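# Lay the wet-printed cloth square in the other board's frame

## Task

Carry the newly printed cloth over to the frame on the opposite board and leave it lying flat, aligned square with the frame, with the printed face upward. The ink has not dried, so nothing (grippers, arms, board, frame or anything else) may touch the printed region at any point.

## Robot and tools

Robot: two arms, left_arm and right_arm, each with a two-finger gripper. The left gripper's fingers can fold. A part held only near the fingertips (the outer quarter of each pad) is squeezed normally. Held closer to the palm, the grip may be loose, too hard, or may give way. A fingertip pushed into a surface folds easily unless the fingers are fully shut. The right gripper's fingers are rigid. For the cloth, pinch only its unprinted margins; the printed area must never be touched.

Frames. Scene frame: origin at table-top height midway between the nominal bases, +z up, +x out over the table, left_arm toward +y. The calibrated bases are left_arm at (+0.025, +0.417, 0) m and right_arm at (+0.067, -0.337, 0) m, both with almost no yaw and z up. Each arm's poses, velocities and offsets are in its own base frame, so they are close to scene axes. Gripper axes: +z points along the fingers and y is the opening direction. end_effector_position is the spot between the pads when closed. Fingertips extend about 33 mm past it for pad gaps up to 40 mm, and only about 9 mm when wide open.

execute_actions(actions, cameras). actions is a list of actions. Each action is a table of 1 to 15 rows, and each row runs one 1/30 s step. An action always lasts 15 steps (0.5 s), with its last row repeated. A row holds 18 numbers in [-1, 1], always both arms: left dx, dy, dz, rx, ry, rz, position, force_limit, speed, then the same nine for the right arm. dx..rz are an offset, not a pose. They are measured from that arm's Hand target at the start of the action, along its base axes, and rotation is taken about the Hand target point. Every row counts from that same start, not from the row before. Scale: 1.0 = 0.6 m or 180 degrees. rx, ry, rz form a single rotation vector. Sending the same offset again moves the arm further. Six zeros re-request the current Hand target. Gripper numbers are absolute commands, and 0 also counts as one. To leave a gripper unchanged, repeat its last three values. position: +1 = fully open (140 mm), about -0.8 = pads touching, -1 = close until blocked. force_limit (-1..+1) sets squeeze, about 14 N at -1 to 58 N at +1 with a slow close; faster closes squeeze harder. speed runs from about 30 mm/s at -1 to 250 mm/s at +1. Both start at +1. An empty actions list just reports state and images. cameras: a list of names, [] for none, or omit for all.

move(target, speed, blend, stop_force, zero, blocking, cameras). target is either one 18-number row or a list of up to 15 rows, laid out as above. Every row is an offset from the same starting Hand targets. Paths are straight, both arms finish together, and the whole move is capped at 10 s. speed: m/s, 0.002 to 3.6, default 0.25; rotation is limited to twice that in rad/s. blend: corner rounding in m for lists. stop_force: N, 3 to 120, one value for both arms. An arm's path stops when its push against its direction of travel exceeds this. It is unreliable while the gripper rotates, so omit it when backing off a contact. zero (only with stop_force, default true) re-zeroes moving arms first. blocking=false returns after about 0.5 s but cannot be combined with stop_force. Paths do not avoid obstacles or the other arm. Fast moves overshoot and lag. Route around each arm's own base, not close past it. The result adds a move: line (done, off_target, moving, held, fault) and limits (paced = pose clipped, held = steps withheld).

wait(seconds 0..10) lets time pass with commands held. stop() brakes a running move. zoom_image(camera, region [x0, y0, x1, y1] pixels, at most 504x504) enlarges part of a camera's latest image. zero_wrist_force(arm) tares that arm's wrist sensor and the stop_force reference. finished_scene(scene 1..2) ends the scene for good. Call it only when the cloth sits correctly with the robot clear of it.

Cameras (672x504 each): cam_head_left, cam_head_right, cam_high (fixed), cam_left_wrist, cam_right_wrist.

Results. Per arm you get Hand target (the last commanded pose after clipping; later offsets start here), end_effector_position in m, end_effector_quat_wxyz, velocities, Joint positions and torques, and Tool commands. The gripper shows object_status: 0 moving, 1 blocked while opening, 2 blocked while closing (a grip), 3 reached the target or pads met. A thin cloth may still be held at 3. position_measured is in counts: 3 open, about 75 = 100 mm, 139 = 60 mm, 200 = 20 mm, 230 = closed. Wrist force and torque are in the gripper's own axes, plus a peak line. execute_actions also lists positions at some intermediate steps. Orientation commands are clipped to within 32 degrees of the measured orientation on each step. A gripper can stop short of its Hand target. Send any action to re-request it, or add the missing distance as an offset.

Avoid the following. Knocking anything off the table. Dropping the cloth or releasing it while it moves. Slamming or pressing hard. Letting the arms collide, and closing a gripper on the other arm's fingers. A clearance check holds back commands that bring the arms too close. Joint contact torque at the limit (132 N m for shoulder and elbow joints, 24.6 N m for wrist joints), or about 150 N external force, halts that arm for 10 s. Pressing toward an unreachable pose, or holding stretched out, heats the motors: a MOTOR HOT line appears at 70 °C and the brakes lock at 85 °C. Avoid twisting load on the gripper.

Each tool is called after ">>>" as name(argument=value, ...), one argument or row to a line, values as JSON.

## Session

>>> execute_actions(
  actions=[],
)

Scene clock: 0.00 s.
left_arm: end_effector_position=(+0.2454, -0.1033, +0.1670) position_measured=3 object_status=3 end_effector_quat_wxyz=(-0.061, +0.690, +0.719, -0.056) | right_arm: end_effector_position=(+0.2852, +0.4215, +0.3277) position_measured=3 object_status=3 end_effector_quat_wxyz=(+0.647, +0.049, -0.761, +0.004)
Joint positions: left_arm=[-0.776 -2.068 2.196 -1.576 -1.684 0.762] | right_arm=[0.462 -0.723 0.639 -0.092 -1.186 0.009]
Joint velocities: within noise
Joint torques (N m): no reading
Motor temperatures (°C): left_arm=[36 26 31 27 30 37] | right_arm=[26 29 24 44 35 35]
Wrist force (N): no reading
Wrist torque (N m): no reading
Wrist force, peak (N): no reading
Hand target: left_arm +0.2454, -0.1033, +0.1670; -0.061, +0.690, +0.719, -0.056 | right_arm +0.2852, +0.4215, +0.3277; +0.647, +0.049, -0.761, +0.004
Tool commands: left_gripper/position=+1.0 left_gripper/force_limit=+1.0 left_gripper/speed=+1.0 right_gripper/position=+1.0 right_gripper/force_limit=+1.0 right_gripper/speed=+1.0
camera_calibration:
cam_left_wrist: T_world_to_cam=[[0.983355, 0.0193178, -0.180664, -0.195483], [0.0702271, -0.957466, 0.279868, -0.150453], [-0.167573, -0.287897, -0.942886, 0.313434], [0, 0, 0, 1]] pos_world=[0.255318, -0.0500405, 0.302323]
cam_right_wrist: T_world_to_cam=[[-0.0720644, 0.995155, 0.0668841, -0.411166], [0.519968, 0.0947093, -0.848919, 0.0861618], [-0.85114, -0.0263992, -0.524274, 0.568341], [0, 0, 0, 1]] pos_world=[0.409306, 0.416017, 0.398611]

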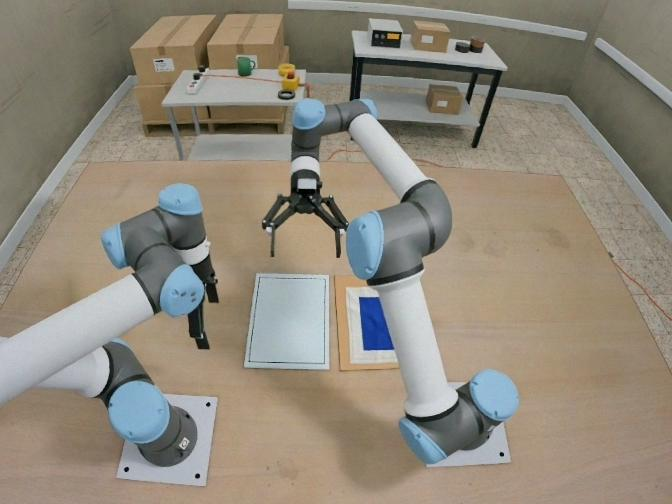

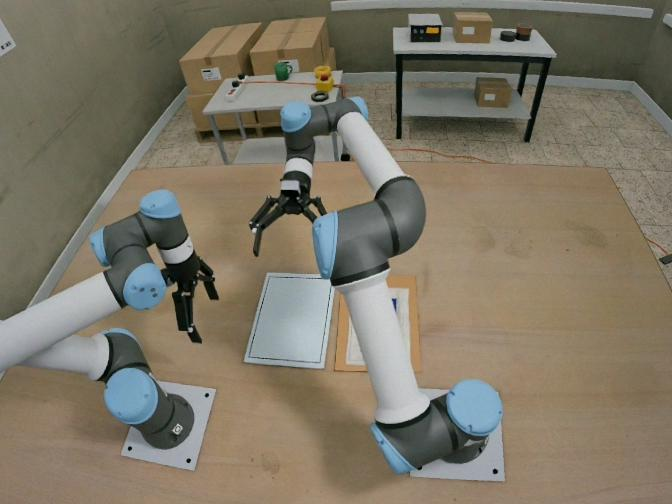

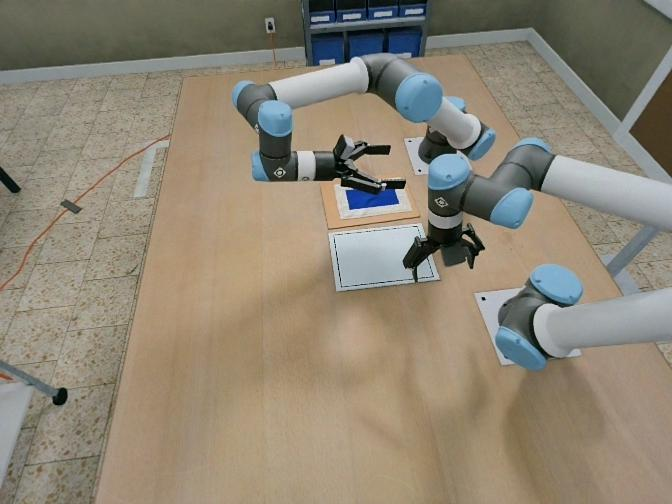

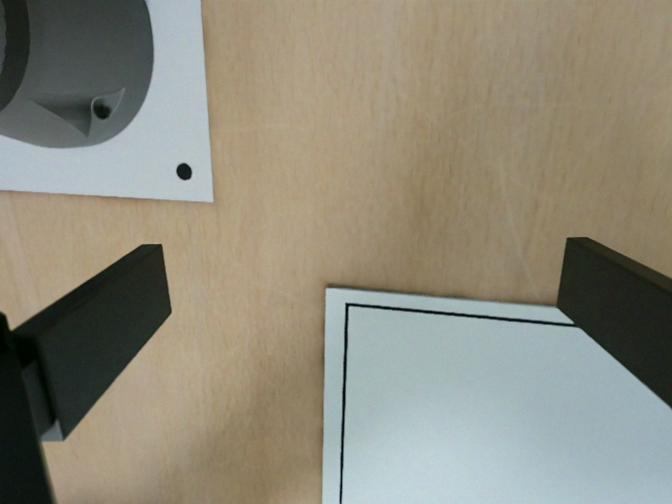

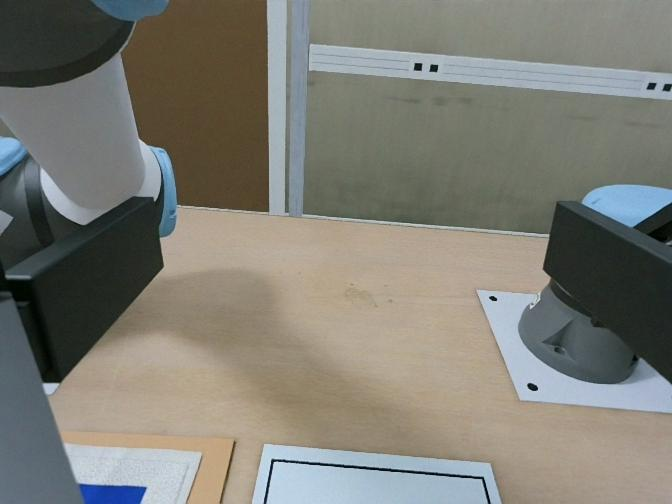

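>>> move(
  target=[0,0,0,0,0,0,1,1,1,0.191,-0.1525,-0.06,-0.3494,-0.3538,-0.4402,-0.29,0,0],
  speed=0.5,
)

Scene clock: 23.50 s.
left_arm: end_effector_position=(+0.2454, -0.1033, +0.1670) position_measured=3 object_status=3 end_effector_quat_wxyz=(-0.061, +0.690, +0.719, -0.056) | right_arm: end_effector_position=(+0.3998, +0.3300, +0.2918) position_measured=165 object_status=3 end_effector_quat_wxyz=(-0.001, +0.707, +0.707, +0.000)
Joint positions: left_arm=[-0.776 -2.068 2.196 -1.576 -1.684 0.762] | right_arm=[0.429 -1.548 1.509 -1.53 -1.57 1.999]
Joint velocities: within noise
Joint torques (N m): left_arm=[0.26 -1.09 -21.13 -3.22 -1.01 -0.77] | right_arm=[6.65 -19.32 -14.71 -4.69 -2.58 3.03]
Motor temperatures (°C): left_arm=[36 26 31 27 30 37] | right_arm=[26 29 24 44 35 35]
Wrist force (N): left_arm=[0.2 -0.2 -0.2] | right_arm=[1.3 -2.1 -1.7]
Wrist torque (N m): left_arm=[-0.05 -0.04 0.01] | right_arm=[-0.40 -0.65 0.00]
Wrist force, peak (N): left_arm=[-0.1 -0.4 -0.3] | right_arm=[1.4 -2.4 -1.5]
Hand target: left_arm +0.2454, -0.1033, +0.1670; -0.061, +0.690, +0.719, -0.056 | right_arm +0.3998, +0.3300, +0.2917; -0.001, +0.707, +0.707, +0.000
Off the commanded pose: left_arm 0.000 m, 0 deg | right_arm 0.000 m, 0 deg.
move: done
camera_calibration:
cam_left_wrist: T_world_to_cam=[[0.983355, 0.0193178, -0.180664, -0.195483], [0.0702271, -0.957466, 0.279868, -0.150453], [-0.167573, -0.287897, -0.942886, 0.313434], [0, 0, 0, 1]] pos_world=[0.255318, -0.0500405, 0.302323]
cam_right_wrist: T_world_to_cam=[[0.999924, 0.00849567, 0.0089601, -0.395598], [0.00445621, -0.925056, 0.379806, 0.188808], [0.0115153, -0.379737, -0.925023, 0.533254], [0, 0, 0, 1]] pos_world=[0.388586, 0.380515, 0.425106]

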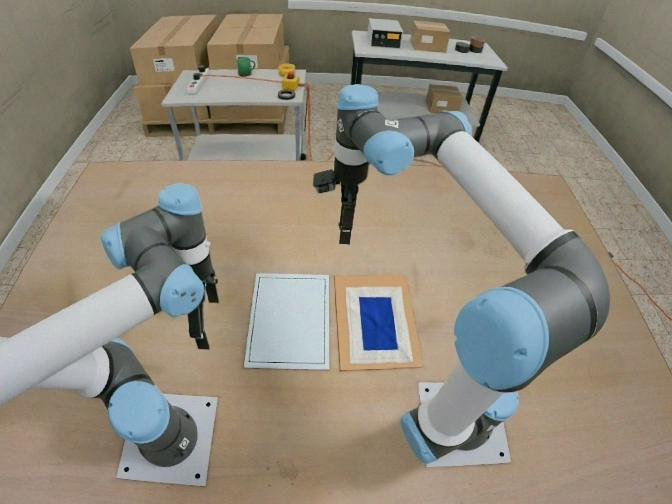

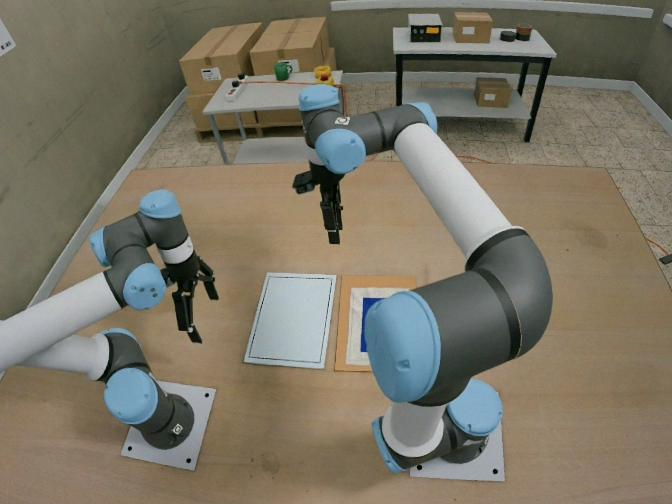

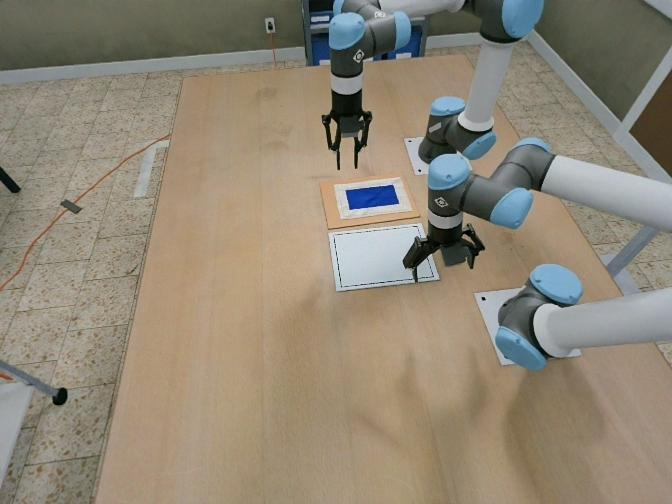

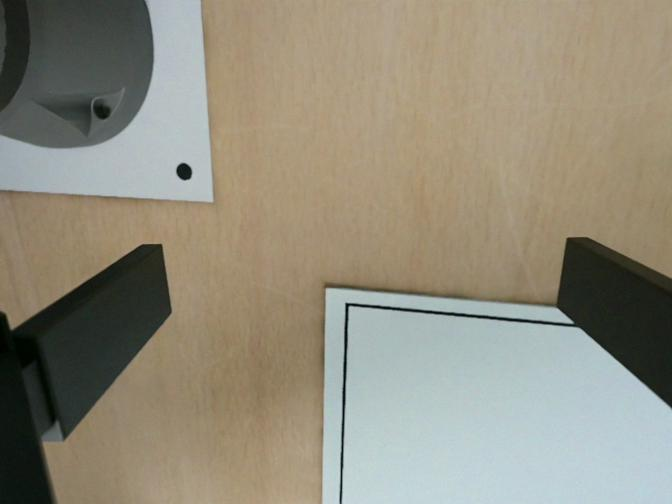

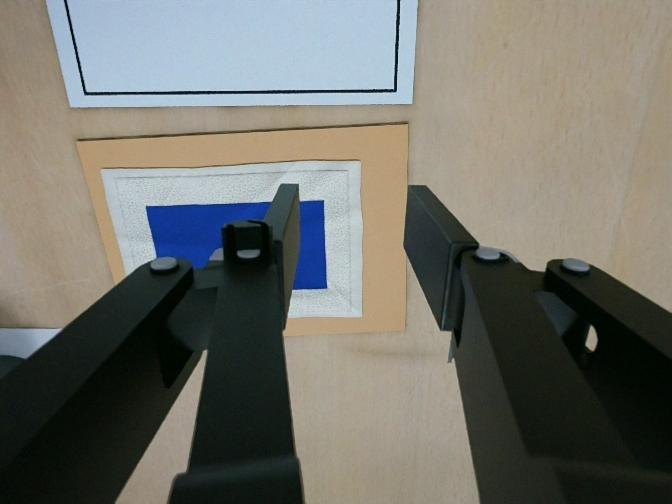

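>>> move(
  target=[
    [0,-0.1,0.14,-0.0022,-0.0527,-0.0081,-0.29,0,0,0,0,0,0,0,0.0127,-0.29,0,0],
    [-0.0017,-0.6253,0.1,-0.0022,-0.0527,-0.0081,-0.29,0,0,-0.023,-0.0675,-0.2,0,0,0.0127,-0.29,0,0],
    [-0.0017,-0.6253,-0.1283,-0.0022,-0.0527,-0.0081,-0.29,0,0,-0.023,-0.0675,-0.3362,0,0,0.0127,-0.29,0,0],
  ],
  speed=[0.3,0.3,0.15],
  blend=[0.03,0.02,0],
)

Scene clock: 45.20 s.
left_arm: end_effector_position=(+0.2444, -0.4785, +0.0902) position_measured=165 object_status=3 end_effector_quat_wxyz=(+0.000, +0.702, +0.712, +0.000) | right_arm: end_effector_position=(+0.3860, +0.2894, +0.0901) position_measured=165 object_status=3 end_effector_quat_wxyz=(-0.001, +0.693, +0.721, +0.000)
Joint positions: left_arm=[-1.349 -1.4 1.877 -2.048 -1.572 0.207] | right_arm=[0.363 -1.527 2.02 -2.063 -1.57 1.893]
Joint velocities: within noise
Joint torques (N m): left_arm=[8.76 -15.08 -11.07 -4.01 1.05 1.36] | right_arm=[3.73 -17.54 -10.5 -4.59 2.6 0.79]
Motor temperatures (°C): left_arm=[36 26 31 27 30 37] | right_arm=[26 29 24 44 35 35]
Wrist force (N): left_arm=[0.1 -0.1 -0.1] | right_arm=[1.6 -2.2 -1.7]
Wrist torque (N m): left_arm=[-0.06 -0.02 0.05] | right_arm=[-0.43 -0.74 0.00]
Wrist force, peak (N): left_arm=[1.1 -0.5 -2.1] | right_arm=[1.7 -2.2 -1.9]
Hand target: left_arm +0.2444, -0.4785, +0.0900; +0.000, +0.702, +0.712, +0.000 | right_arm +0.3860, +0.2895, +0.0900; -0.001, +0.693, +0.721, +0.000
Off the commanded pose: left_arm 0.000 m, 0 deg | right_arm 0.000 m, 0 deg.
move: done
camera_calibration:
cam_left_wrist: T_world_to_cam=[[0.999849, -0.00667907, -0.0160694, -0.232387], [-0.00169388, -0.956382, 0.292115, -0.471099], [-0.0173195, -0.292044, -0.956248, 0.0953061], [0, 0, 0, 1]] pos_world=[0.233204, -0.424269, 0.225017]
cam_right_wrist: T_world_to_cam=[[0.998794, 0.0482439, 0.00911211, -0.39079], [0.0411684, -0.924079, 0.379979, 0.213534], [0.0267519, -0.379145, -0.92495, 0.325405], [0, 0, 0, 1]] pos_world=[0.372823, 0.339551, 0.223406]

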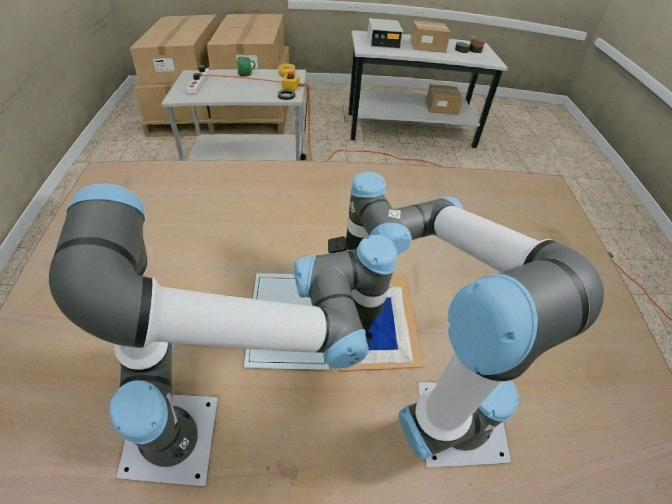

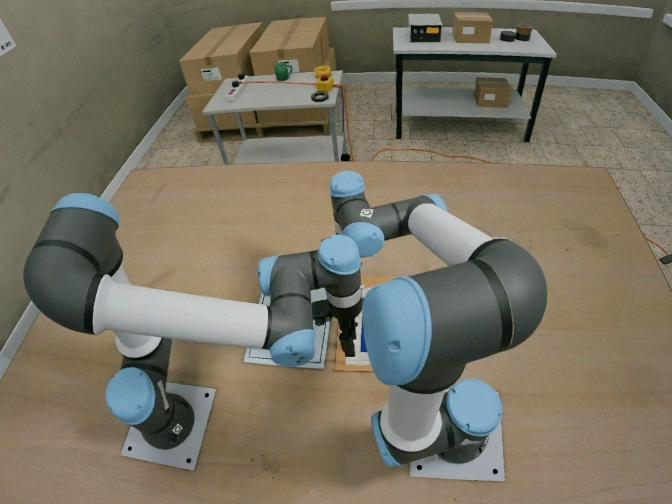

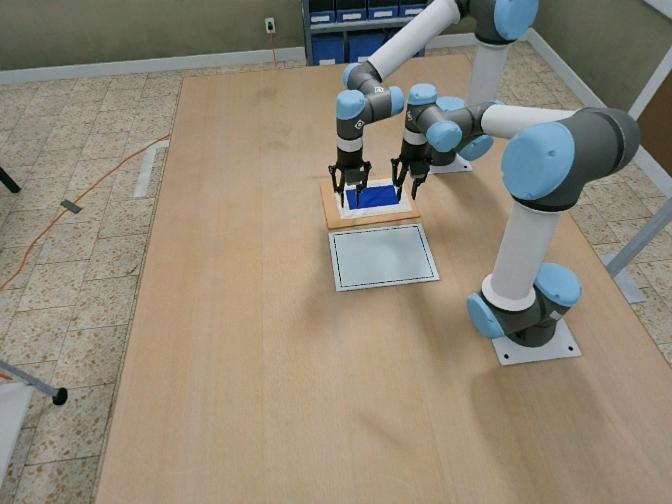

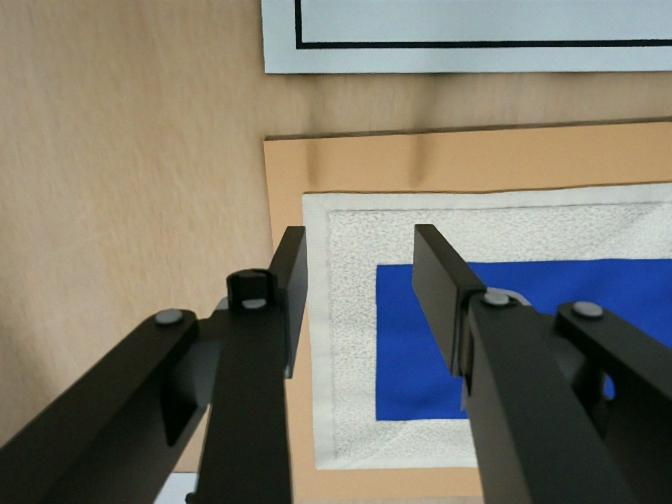

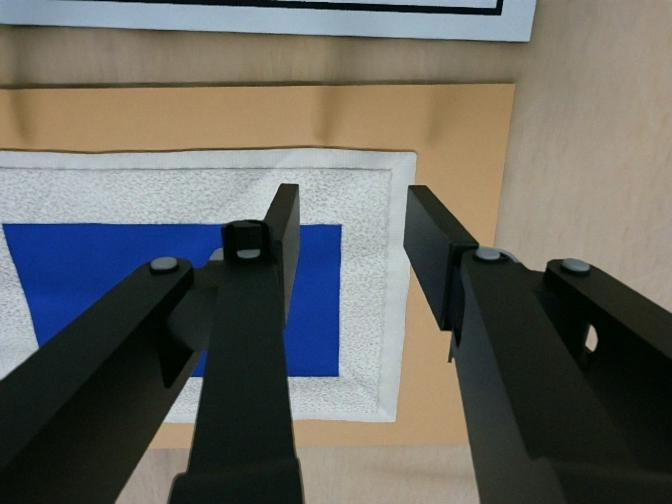

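>>> move(
  target=[0,0,-0.07,0,0,0,-0.29,0,-0.5,0,0,-0.07,0,0,0,-0.29,0,-0.5],
  speed=0.1,
  cameras=[],
)

>>> move(
  target=[0,0,-0.022,0,0,0,-0.29,0,-0.5,0,0,-0.022,0,0,0,-0.29,0,-0.5],
  speed=0.004,
  stop_force=12,
  cameras=["cam_left_wrist","cam_right_wrist"],
)

>>> execute_actions(
  actions=[
    [[0,0,0.0,0,0,0,-0.48,0,-1,0,0,0.0,0,0,0,-0.48,0,-1]],
    [[0,0,0.0002,0,0,0,-0.56,0,-1,0,0,0.0002,0,0,0,-0.56,0,-1]],
  ],
  cameras=["cam_left_wrist","cam_right_wrist"],
)

Scene clock: 59.43 s.
left_arm: end_effector_position=(+0.2444, -0.4785, +0.0481) position_measured=165 object_status=3 end_effector_quat_wxyz=(+0.000, +0.702, +0.712, +0.000) | right_arm: end_effector_position=(+0.3860, +0.2894, +0.0481) position_measured=165 object_status=3 end_effector_quat_wxyz=(-0.001, +0.693, +0.721, +0.000)
Joint positions: left_arm=[-1.349 -1.347 1.935 -2.159 -1.572 0.207] | right_arm=[0.363 -1.468 2.082 -2.184 -1.57 1.893]
Joint velocities: within noise
Joint torques (N m): left_arm=[-0.32 -16.21 -8.92 -4.31 0.03 -1.05] | right_arm=[3.91 -18.52 -8.53 -4.91 1.39 -0.66]
Motor temperatures (°C): left_arm=[36 26 31 27 30 37] | right_arm=[26 29 24 44 35 35]
Wrist force (N): left_arm=[0.0 -0.2 0.0] | right_arm=[1.4 -2.1 -1.5]
Wrist torque (N m): left_arm=[-0.08 0.01 0.05] | right_arm=[-0.41 -0.70 0.00]
Wrist force, peak (N): left_arm=[0.3 -0.4 -1.1] | right_arm=[1.6 -2.3 -2.4]
Hand target: left_arm +0.2444, -0.4785, +0.0480; +0.000, +0.702, +0.712, +0.000 | right_arm +0.3860, +0.2895, +0.0480; -0.001, +0.693, +0.721, +0.000
Off the commanded pose: left_arm 0.000 m, 0 deg | right_arm 0.000 m, 0 deg.
move: done
No camera images: "cameras" was empty.

Scene clock: 63.07 s.
left_arm: end_effector_position=(+0.2444, -0.4785, +0.0399) position_measured=165 object_status=3 end_effector_quat_wxyz=(+0.000, +0.702, +0.712, +0.000) | right_arm: end_effector_position=(+0.3861, +0.2895, +0.0394) position_measured=165 object_status=3 end_effector_quat_wxyz=(-0.001, +0.693, +0.721, +0.000)
Joint positions: left_arm=[-1.349 -1.335 1.945 -2.182 -1.572 0.207] | right_arm=[0.363 -1.454 2.093 -2.209 -1.57 1.893]
Joint velocities: within noise
Joint torques (N m): left_arm=[-1.28 -36.7 -27.19 -0.78 -0.28 -0.82] | right_arm=[4.85 -29.79 -30.01 -1.33 1.29 1.14]
Motor temperatures (°C): left_arm=[36 26 31 27 30 37] | right_arm=[26 29 24 43 35 35]
Wrist force (N): left_arm=[2.0 -0.3 -12.6] | right_arm=[0.7 -3.9 -14.9]
Wrist torque (N m): left_arm=[-0.13 0.07 0.03] | right_arm=[-0.46 -0.71 0.01]
Wrist force, peak (N): left_arm=[2.2 -0.1 -15.0] | right_arm=[0.6 -4.1 -18.6]
Hand target: left_arm +0.2444, -0.4785, +0.0399; +0.000, +0.702, +0.712, +0.000 (not the last commanded pose) | right_arm +0.3861, +0.2895, +0.0394; -0.001, +0.693, +0.721, +0.000 (not the last commanded pose)
Off the commanded pose: left_arm 0.005 m, 0 deg | right_arm 0.005 m, 0 deg.
move: contact (left_arm, right_arm)
camera_calibration:
cam_left_wrist: T_world_to_cam=[[0.999849, -0.00658674, -0.0160984, -0.233151], [-0.0015938, -0.956326, 0.292297, -0.456438], [-0.0173206, -0.292227, -0.956192, 0.0471199], [0, 0, 0, 1]] pos_world=[0.233204, -0.424269, 0.174718]
cam_right_wrist: T_world_to_cam=[[0.998791, 0.0482797, 0.00920382, -0.390356], [0.0411676, -0.924091, 0.379948, 0.232809], [0.0268489, -0.37911, -0.924962, 0.278464], [0, 0, 0, 1]] pos_world=[0.372823, 0.339551, 0.172706]
Images, in order (width x height): cam_left_wrist 672x504, cam_right_wrist 672x504.

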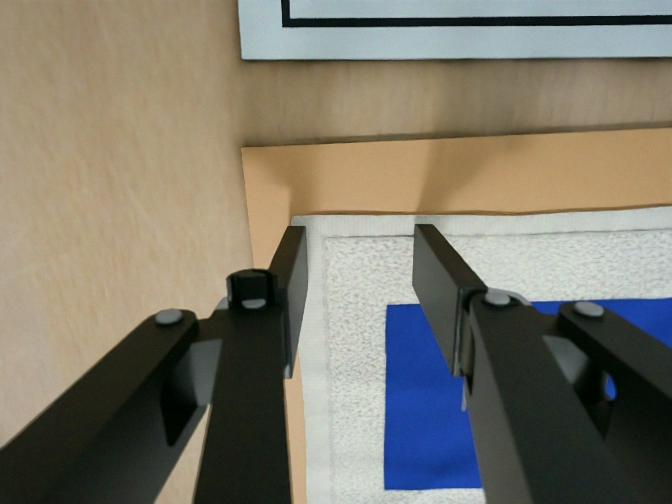

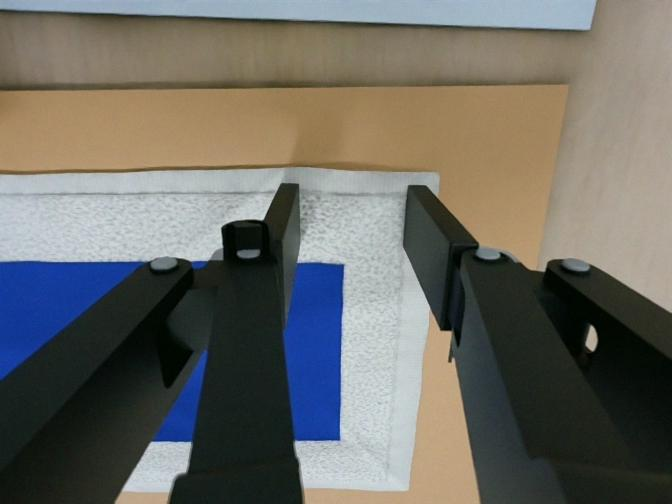

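Scene clock: 64.27 s.
left_arm: end_effector_position=(+0.2444, -0.4785, +0.0400) position_measured=200 object_status=3 end_effector_quat_wxyz=(+0.000, +0.702, +0.712, -0.001) | right_arm: end_effector_position=(+0.3861, +0.2895, +0.0396) position_measured=200 object_status=3 end_effector_quat_wxyz=(-0.001, +0.693, +0.721, +0.000)
Joint positions: left_arm=[-1.349 -1.335 1.945 -2.181 -1.572 0.207] | right_arm=[0.363 -1.454 2.093 -2.209 -1.57 1.893]
Joint velocities: within noise
Joint torques (N m): left_arm=[-1.07 -13.15 -10.85 3.3 -0.29 -0.95] | right_arm=[4.6 -1.22 -4.83 4.72 1.17 0.95]
Motor temperatures (°C): left_arm=[36 26 31 27 30 37] | right_arm=[26 29 24 43 35 35]
Wrist force (N): left_arm=[0.6 2.7 -47.2] | right_arm=[1.4 -1.6 -59.2]
Wrist torque (N m): left_arm=[-0.26 -0.01 0.03] | right_arm=[-0.45 -0.69 0.01]
Wrist force, peak (N): left_arm=[0.6 2.7 -47.5] | right_arm=[1.5 -1.8 -59.5]
Hand target: left_arm +0.2444, -0.4785, +0.0400; +0.000, +0.702, +0.712, +0.000 | right_arm +0.3861, +0.2895, +0.0395; -0.001, +0.693, +0.721, +0.000
Off the commanded pose: left_arm 0.000 m, 0 deg | right_arm 0.000 m, 0 deg.
Step readings (end_effector_position of left_arm | right_arm):
0: (+0.2444, -0.4785, +0.0399) | (+0.3861, +0.2895, +0.0394)
1: (+0.2444, -0.4785, +0.0399) | (+0.3861, +0.2895, +0.0394)
2: (+0.2444, -0.4785, +0.0399) | (+0.3861, +0.2895, +0.0394)
4: (+0.2444, -0.4785, +0.0399) | (+0.3861, +0.2895, +0.0394)
8: (+0.2444, -0.4785, +0.0400) | (+0.3861, +0.2895, +0.0395)
15: (+0.2444, -0.4786, +0.0400) | (+0.3862, +0.2895, +0.0395)
16: (+0.2444, -0.4786, +0.0400) | (+0.3862, +0.2895, +0.0395)
17: (+0.2444, -0.4786, +0.0400) | (+0.3862, +0.2895, +0.0395)
19: (+0.2444, -0.4786, +0.0400) | (+0.3862, +0.2895, +0.0396)
23: (+0.2444, -0.4786, +0.0401) | (+0.3862, +0.2895, +0.0396)
30: (+0.2444, -0.4785, +0.0401) | (+0.3861, +0.2895, +0.0396)
camera_calibration:
cam_left_wrist: T_world_to_cam=[[0.999849, -0.00658783, -0.0160987, -0.233149], [-0.00159422, -0.956317, 0.292326, -0.456593], [-0.0173213, -0.292256, -0.956183, 0.0472681], [0, 0, 0, 1]] pos_world=[0.233204, -0.424369, 0.174918]
cam_right_wrist: T_world_to_cam=[[0.998793, 0.0482267, 0.00933826, -0.390363], [0.0410701, -0.92413, 0.379864, 0.232797], [0.0269494, -0.379022, -0.924995, 0.278587], [0, 0, 0, 1]] pos_world=[0.372823, 0.339552, 0.172906]
Images, in order (width x height): cam_left_wrist 672x504, cam_right_wrist 672x504.

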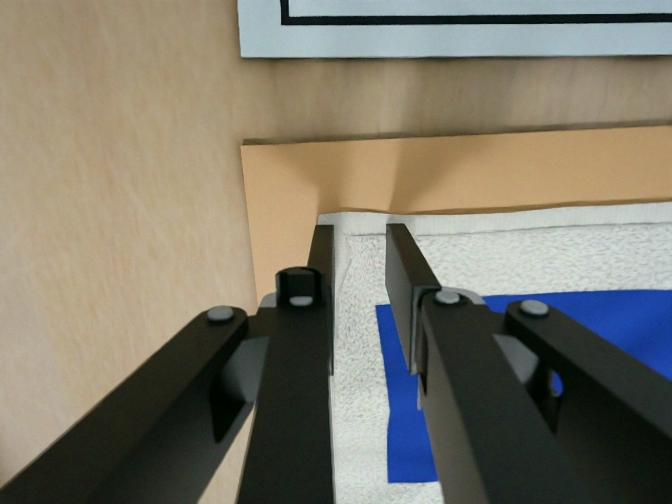

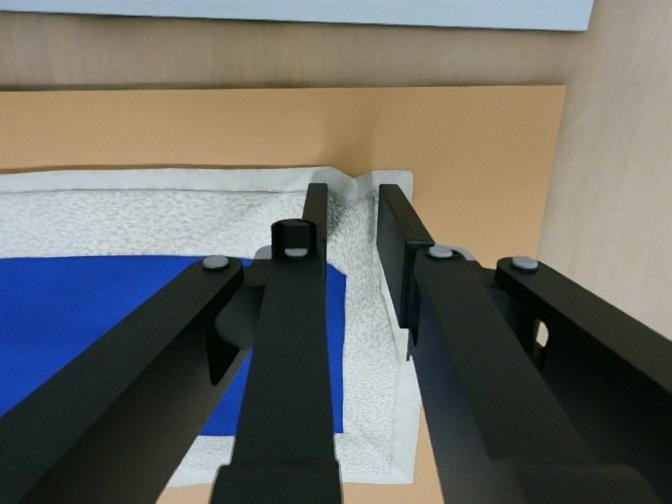

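Identical behavior as before; continue the sequence.

>>> execute_actions(
  actions=[
    [[0,0,0.0007,0,0,0,-0.65,0,-1,0,0,0.0007,0,0,0,-0.65,0,-1]],
  ],
  cameras=["cam_left_wrist","cam_right_wrist"],
)

>>> execute_actions(
  actions=[
    [[0,0,0.0005,0,0,0,-1,0,-1,0,0,0.0007,0,0,0,-1,0,-1]],
    [[0,0,0,0,0,0,-1,0,-1,0,0,0,0,0,0,-1,0,-1]],
  ],
  cameras=["cam_left_wrist","cam_right_wrist"],
)

Scene clock: 71.80 s.
left_arm: end_effector_position=(+0.2444, -0.4785, +0.0404) position_measured=210 object_status=3 end_effector_quat_wxyz=(+0.000, +0.702, +0.712, +0.000) | right_arm: end_effector_position=(+0.3860, +0.2895, +0.0399) position_measured=210 object_status=3 end_effector_quat_wxyz=(-0.001, +0.693, +0.721, +0.000)
Joint positions: left_arm=[-1.349 -1.336 1.945 -2.18 -1.572 0.207] | right_arm=[0.363 -1.455 2.093 -2.208 -1.57 1.893]
Joint velocities: within noise
Joint torques (N m): left_arm=[-0.85 -22.12 -15.68 2.74 -0.23 -1.07] | right_arm=[3.8 -13.76 -16.31 2.86 1.35 1.07]
Motor temperatures (°C): left_arm=[36 26 31 27 30 37] | right_arm=[26 29 24 43 35 35]
Wrist force (N): left_arm=[-0.4 1.7 -40.3] | right_arm=[1.7 -1.4 -46.1]
Wrist torque (N m): left_arm=[-0.17 -0.04 0.04] | right_arm=[-0.46 -0.74 0.02]
Wrist force, peak (N): left_arm=[-0.3 2.1 -53.1] | right_arm=[1.8 -1.2 -63.3]
Hand target: left_arm +0.2444, -0.4785, +0.0404; +0.000, +0.702, +0.712, +0.000 | right_arm +0.3861, +0.2895, +0.0399; -0.001, +0.693, +0.721, +0.000
Off the commanded pose: left_arm 0.000 m, 0 deg | right_arm 0.000 m, 0 deg.
Step readings (end_effector_position of left_arm | right_arm):
0: (+0.2444, -0.4785, +0.0400) | (+0.3861, +0.2895, +0.0395)
1: (+0.2444, -0.4785, +0.0400) | (+0.3861, +0.2895, +0.0395)
2: (+0.2444, -0.4785, +0.0400) | (+0.3861, +0.2895, +0.0395)
4: (+0.2444, -0.4784, +0.0400) | (+0.3860, +0.2894, +0.0395)
8: (+0.2444, -0.4784, +0.0402) | (+0.3859, +0.2894, +0.0397)
15: (+0.2444, -0.4785, +0.0404) | (+0.3860, +0.2894, +0.0399)
camera_calibration:
cam_left_wrist: T_world_to_cam=[[0.999849, -0.00658531, -0.0160992, -0.233141], [-0.00159385, -0.956354, 0.292206, -0.456609], [-0.0173208, -0.292136, -0.95622, 0.047737], [0, 0, 0, 1]] pos_world=[0.233204, -0.424269, 0.175318]
cam_right_wrist: T_world_to_cam=[[0.998794, 0.0482439, 0.00911211, -0.390333], [0.0411684, -0.924079, 0.379979, 0.232609], [0.0267519, -0.379145, -0.92495, 0.278973], [0, 0, 0, 1]] pos_world=[0.372823, 0.339551, 0.173206]
Images, in order (width x height): cam_left_wrist 672x504, cam_right_wrist 672x504.

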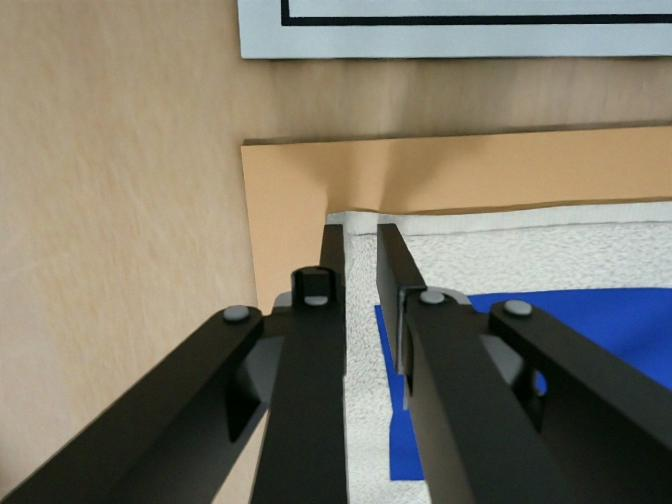

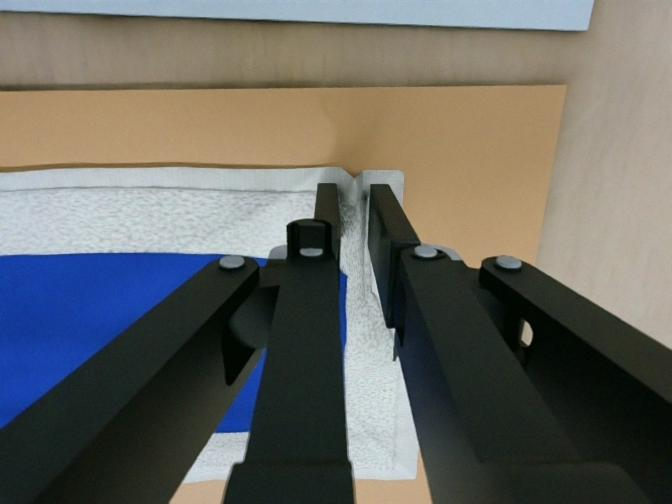

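Scene clock: 73.00 s.
left_arm: end_effector_position=(+0.2444, -0.4785, +0.0407) position_measured=232 object_status=3 end_effector_quat_wxyz=(+0.000, +0.702, +0.712, +0.000) | right_arm: end_effector_position=(+0.3861, +0.2895, +0.0404) position_measured=225 object_status=2 end_effector_quat_wxyz=(-0.001, +0.693, +0.721, +0.000)
Joint positions: left_arm=[-1.349 -1.336 1.944 -2.179 -1.572 0.207] | right_arm=[0.363 -1.456 2.092 -2.207 -1.57 1.893]
Joint velocities: within noise
Joint torques (N m): left_arm=[-0.73 -29.45 -20.25 -0.93 -0.28 -0.74] | right_arm=[4.02 -23.6 -25.24 -0.06 1.23 0.91]
Motor temperatures (°C): left_arm=[36 26 31 27 30 37] | right_arm=[26 29 24 43 35 35]
Wrist force (N): left_arm=[-0.6 0.4 -27.9] | right_arm=[1.2 -4.1 -25.7]
Wrist torque (N m): left_arm=[-0.12 0.00 0.02] | right_arm=[-0.36 -0.67 0.01]
Wrist force, peak (N): left_arm=[-0.3 2.4 -40.0] | right_arm=[1.4 -1.5 -45.7]
Hand target: left_arm +0.2444, -0.4785, +0.0407; +0.000, +0.702, +0.712, +0.000 | right_arm +0.3861, +0.2895, +0.0404; -0.001, +0.693, +0.721, +0.000
Off the commanded pose: left_arm 0.000 m, 0 deg | right_arm 0.000 m, 0 deg.
Step readings (end_effector_position of left_arm | right_arm):
0: (+0.2444, -0.4785, +0.0404) | (+0.3860, +0.2895, +0.0399)
1: (+0.2444, -0.4785, +0.0404) | (+0.3861, +0.2895, +0.0399)
2: (+0.2444, -0.4785, +0.0404) | (+0.3861, +0.2895, +0.0400)
4: (+0.2444, -0.4785, +0.0405) | (+0.3860, +0.2894, +0.0401)
8: (+0.2444, -0.4785, +0.0407) | (+0.3860, +0.2894, +0.0402)
15: (+0.2444, -0.4785, +0.0407) | (+0.3861, +0.2895, +0.0403)
16: (+0.2444, -0.4785, +0.0407) | (+0.3861, +0.2895, +0.0403)
17: (+0.2444, -0.4785, +0.0407) | (+0.3861, +0.2895, +0.0403)
19: (+0.2444, -0.4785, +0.0407) | (+0.3861, +0.2895, +0.0403)
23: (+0.2444, -0.4785, +0.0407) | (+0.3861, +0.2895, +0.0404)
30: (+0.2444, -0.4785, +0.0407) | (+0.3861, +0.2895, +0.0404)
camera_calibration:
cam_left_wrist: T_world_to_cam=[[0.999849, -0.00658591, -0.016099, -0.233136], [-0.00159448, -0.956354, 0.292206, -0.456696], [-0.0173208, -0.292136, -0.95622, 0.0480239], [0, 0, 0, 1]] pos_world=[0.233204, -0.424269, 0.175618]
cam_right_wrist: T_world_to_cam=[[0.998791, 0.0482797, 0.00920382, -0.390365], [0.0411676, -0.924091, 0.379948, 0.232429], [0.0268489, -0.37911, -0.924962, 0.279389], [0, 0, 0, 1]] pos_world=[0.372823, 0.339551, 0.173706]
Images, in order (width x height): cam_left_wrist 672x504, cam_right_wrist 672x504.

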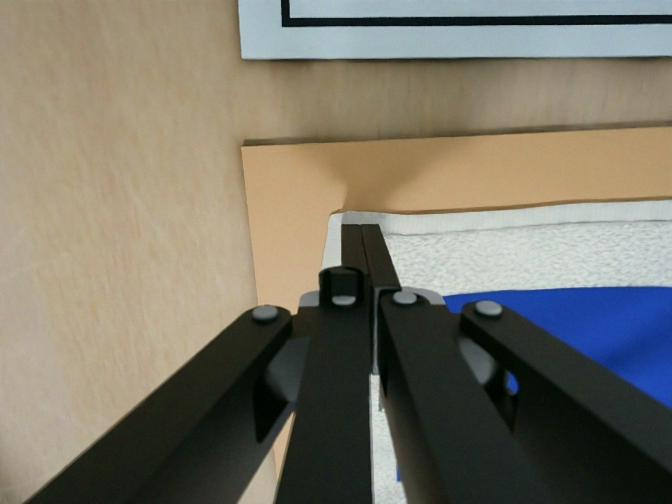

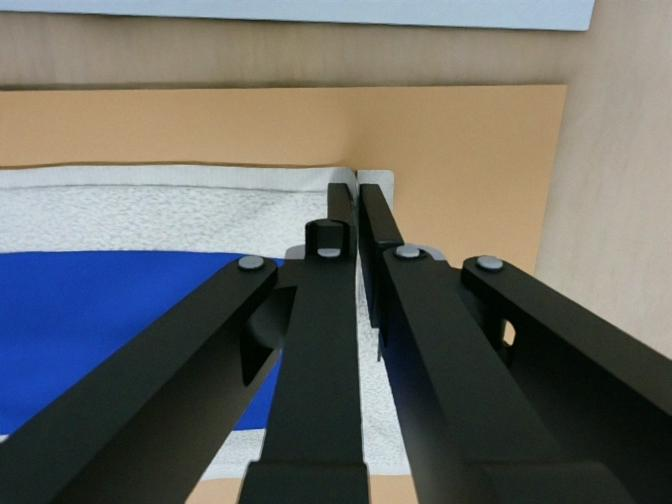

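>>> move(
  target=[0,0,0.02,0,0,0,-1,0,-1,0,0,0.012,0,0,0,-1,0,-1],
  speed=0.05,
  cameras=[],
)

>>> execute_actions(
  actions=[
    [[0,0,0,0,0,0,-0.29,0,-0.5,0,0,0,0,0,0,-0.29,0,-0.8]],
    [[0,0,0,0,0,0,-0.29,0,-0.5,0,0,0.012,0,0,0,-0.29,0,-0.8]],
  ],
  cameras=["cam_left_wrist","cam_right_wrist"],
)

Scene clock: 84.20 s.
left_arm: end_effector_position=(+0.2444, -0.4785, +0.0526) position_measured=232 object_status=3 end_effector_quat_wxyz=(+0.000, +0.702, +0.712, +0.000) | right_arm: end_effector_position=(+0.3861, +0.2895, +0.0475) position_measured=225 object_status=2 end_effector_quat_wxyz=(-0.001, +0.693, +0.721, +0.000)
Joint positions: left_arm=[-1.349 -1.353 1.929 -2.148 -1.572 0.207] | right_arm=[0.363 -1.467 2.083 -2.186 -1.57 1.893]
Joint velocities: within noise
Joint torques (N m): left_arm=[0.61 -41.9 -35.48 -0.86 -0.11 -0.76] | right_arm=[2.6 -34.63 -36.28 -1.43 1.29 1.06]
Motor temperatures (°C): left_arm=[36 26 31 27 30 37] | right_arm=[26 29 24 43 35 35]
Wrist force (N): left_arm=[0.1 -0.5 -0.3] | right_arm=[1.5 -2.2 -1.6]
Wrist torque (N m): left_arm=[-0.14 0.00 0.05] | right_arm=[-0.43 -0.72 0.00]
Wrist force, peak (N): left_arm=[-0.3 0.4 -27.8] | right_arm=[1.4 -4.3 -26.0]
Hand target: left_arm +0.2444, -0.4785, +0.0527; +0.000, +0.702, +0.712, +0.000 | right_arm +0.3861, +0.2895, +0.0476; -0.001, +0.693, +0.721, +0.000
Off the commanded pose: left_arm 0.000 m, 0 deg | right_arm 0.000 m, 0 deg.
move: done
No camera images: "cameras" was empty.

Scene clock: 85.40 s.
left_arm: end_effector_position=(+0.2444, -0.4785, +0.0527) position_measured=165 object_status=3 end_effector_quat_wxyz=(+0.000, +0.702, +0.712, +0.000) | right_arm: end_effector_position=(+0.3861, +0.2895, +0.0547) position_measured=165 object_status=3 end_effector_quat_wxyz=(-0.001, +0.693, +0.721, +0.000)
Joint positions: left_arm=[-1.349 -1.353 1.929 -2.147 -1.572 0.207] | right_arm=[0.363 -1.478 2.073 -2.165 -1.57 1.893]
Joint velocities: within noise
Joint torques (N m): left_arm=[1.06 -41.79 -32.3 -0.97 -0.11 -0.79] | right_arm=[3.88 -35.45 -36.88 -1.57 1.45 0.91]
Motor temperatures (°C): left_arm=[36 26 31 27 30 37] | right_arm=[26 29 24 43 35 35]
Wrist force (N): left_arm=[0.1 -0.2 -0.2] | right_arm=[1.3 -1.9 -1.7]
Wrist torque (N m): left_arm=[-0.08 -0.01 0.05] | right_arm=[-0.38 -0.67 0.00]
Wrist force, peak (N): left_arm=[0.0 -0.5 -0.4] | right_arm=[1.4 -2.2 -2.1]
Hand target: left_arm +0.2444, -0.4785, +0.0527; +0.000, +0.702, +0.712, +0.000 | right_arm +0.3861, +0.2895, +0.0548; -0.001, +0.693, +0.721, +0.000
Off the commanded pose: left_arm 0.000 m, 0 deg | right_arm 0.000 m, 0 deg.
Step readings (end_effector_position of left_arm | right_arm):
0: (+0.2444, -0.4785, +0.0526) | (+0.3861, +0.2895, +0.0475)
1: (+0.2444, -0.4785, +0.0527) | (+0.3861, +0.2895, +0.0475)
2: (+0.2444, -0.4785, +0.0527) | (+0.3861, +0.2895, +0.0475)
4: (+0.2444, -0.4785, +0.0527) | (+0.3861, +0.2895, +0.0475)
8: (+0.2444, -0.4785, +0.0527) | (+0.3861, +0.2895, +0.0476)
15: (+0.2444, -0.4785, +0.0527) | (+0.3861, +0.2895, +0.0476)
16: (+0.2444, -0.4785, +0.0527) | (+0.3861, +0.2895, +0.0476)
17: (+0.2444, -0.4785, +0.0527) | (+0.3861, +0.2895, +0.0482)
19: (+0.2444, -0.4785, +0.0527) | (+0.3861, +0.2895, +0.0507)
23: (+0.2444, -0.4785, +0.0527) | (+0.3861, +0.2895, +0.0535)
30: (+0.2444, -0.4785, +0.0527) | (+0.3861, +0.2895, +0.0546)
camera_calibration:
cam_left_wrist: T_world_to_cam=[[0.999849, -0.00658674, -0.0160984, -0.232943], [-0.0015938, -0.956326, 0.292297, -0.460208], [-0.0173206, -0.292227, -0.956192, 0.0594548], [0, 0, 0, 1]] pos_world=[0.233204, -0.424269, 0.187618]
cam_right_wrist: T_world_to_cam=[[0.998796, 0.0481872, 0.00924118, -0.390474], [0.0410679, -0.924096, 0.379946, 0.227035], [0.0268483, -0.379109, -0.924962, 0.292616], [0, 0, 0, 1]] pos_world=[0.372823, 0.339552, 0.188006]
Images, in order (width x height): cam_left_wrist 672x504, cam_right_wrist 672x504.

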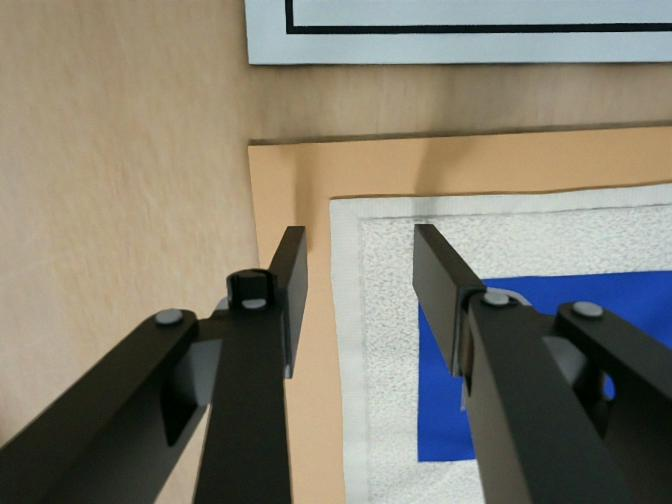

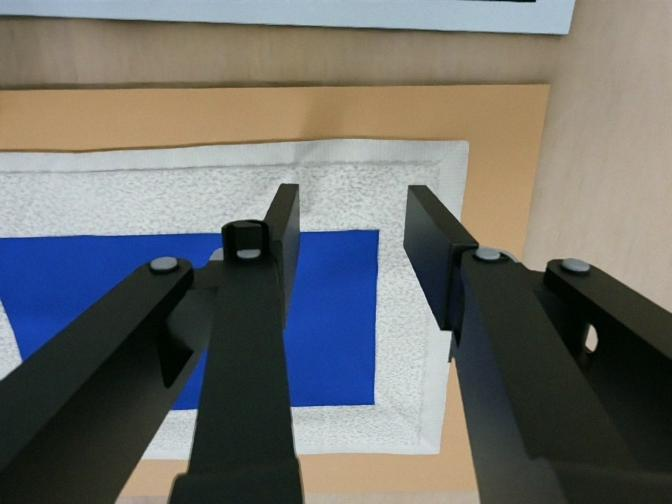

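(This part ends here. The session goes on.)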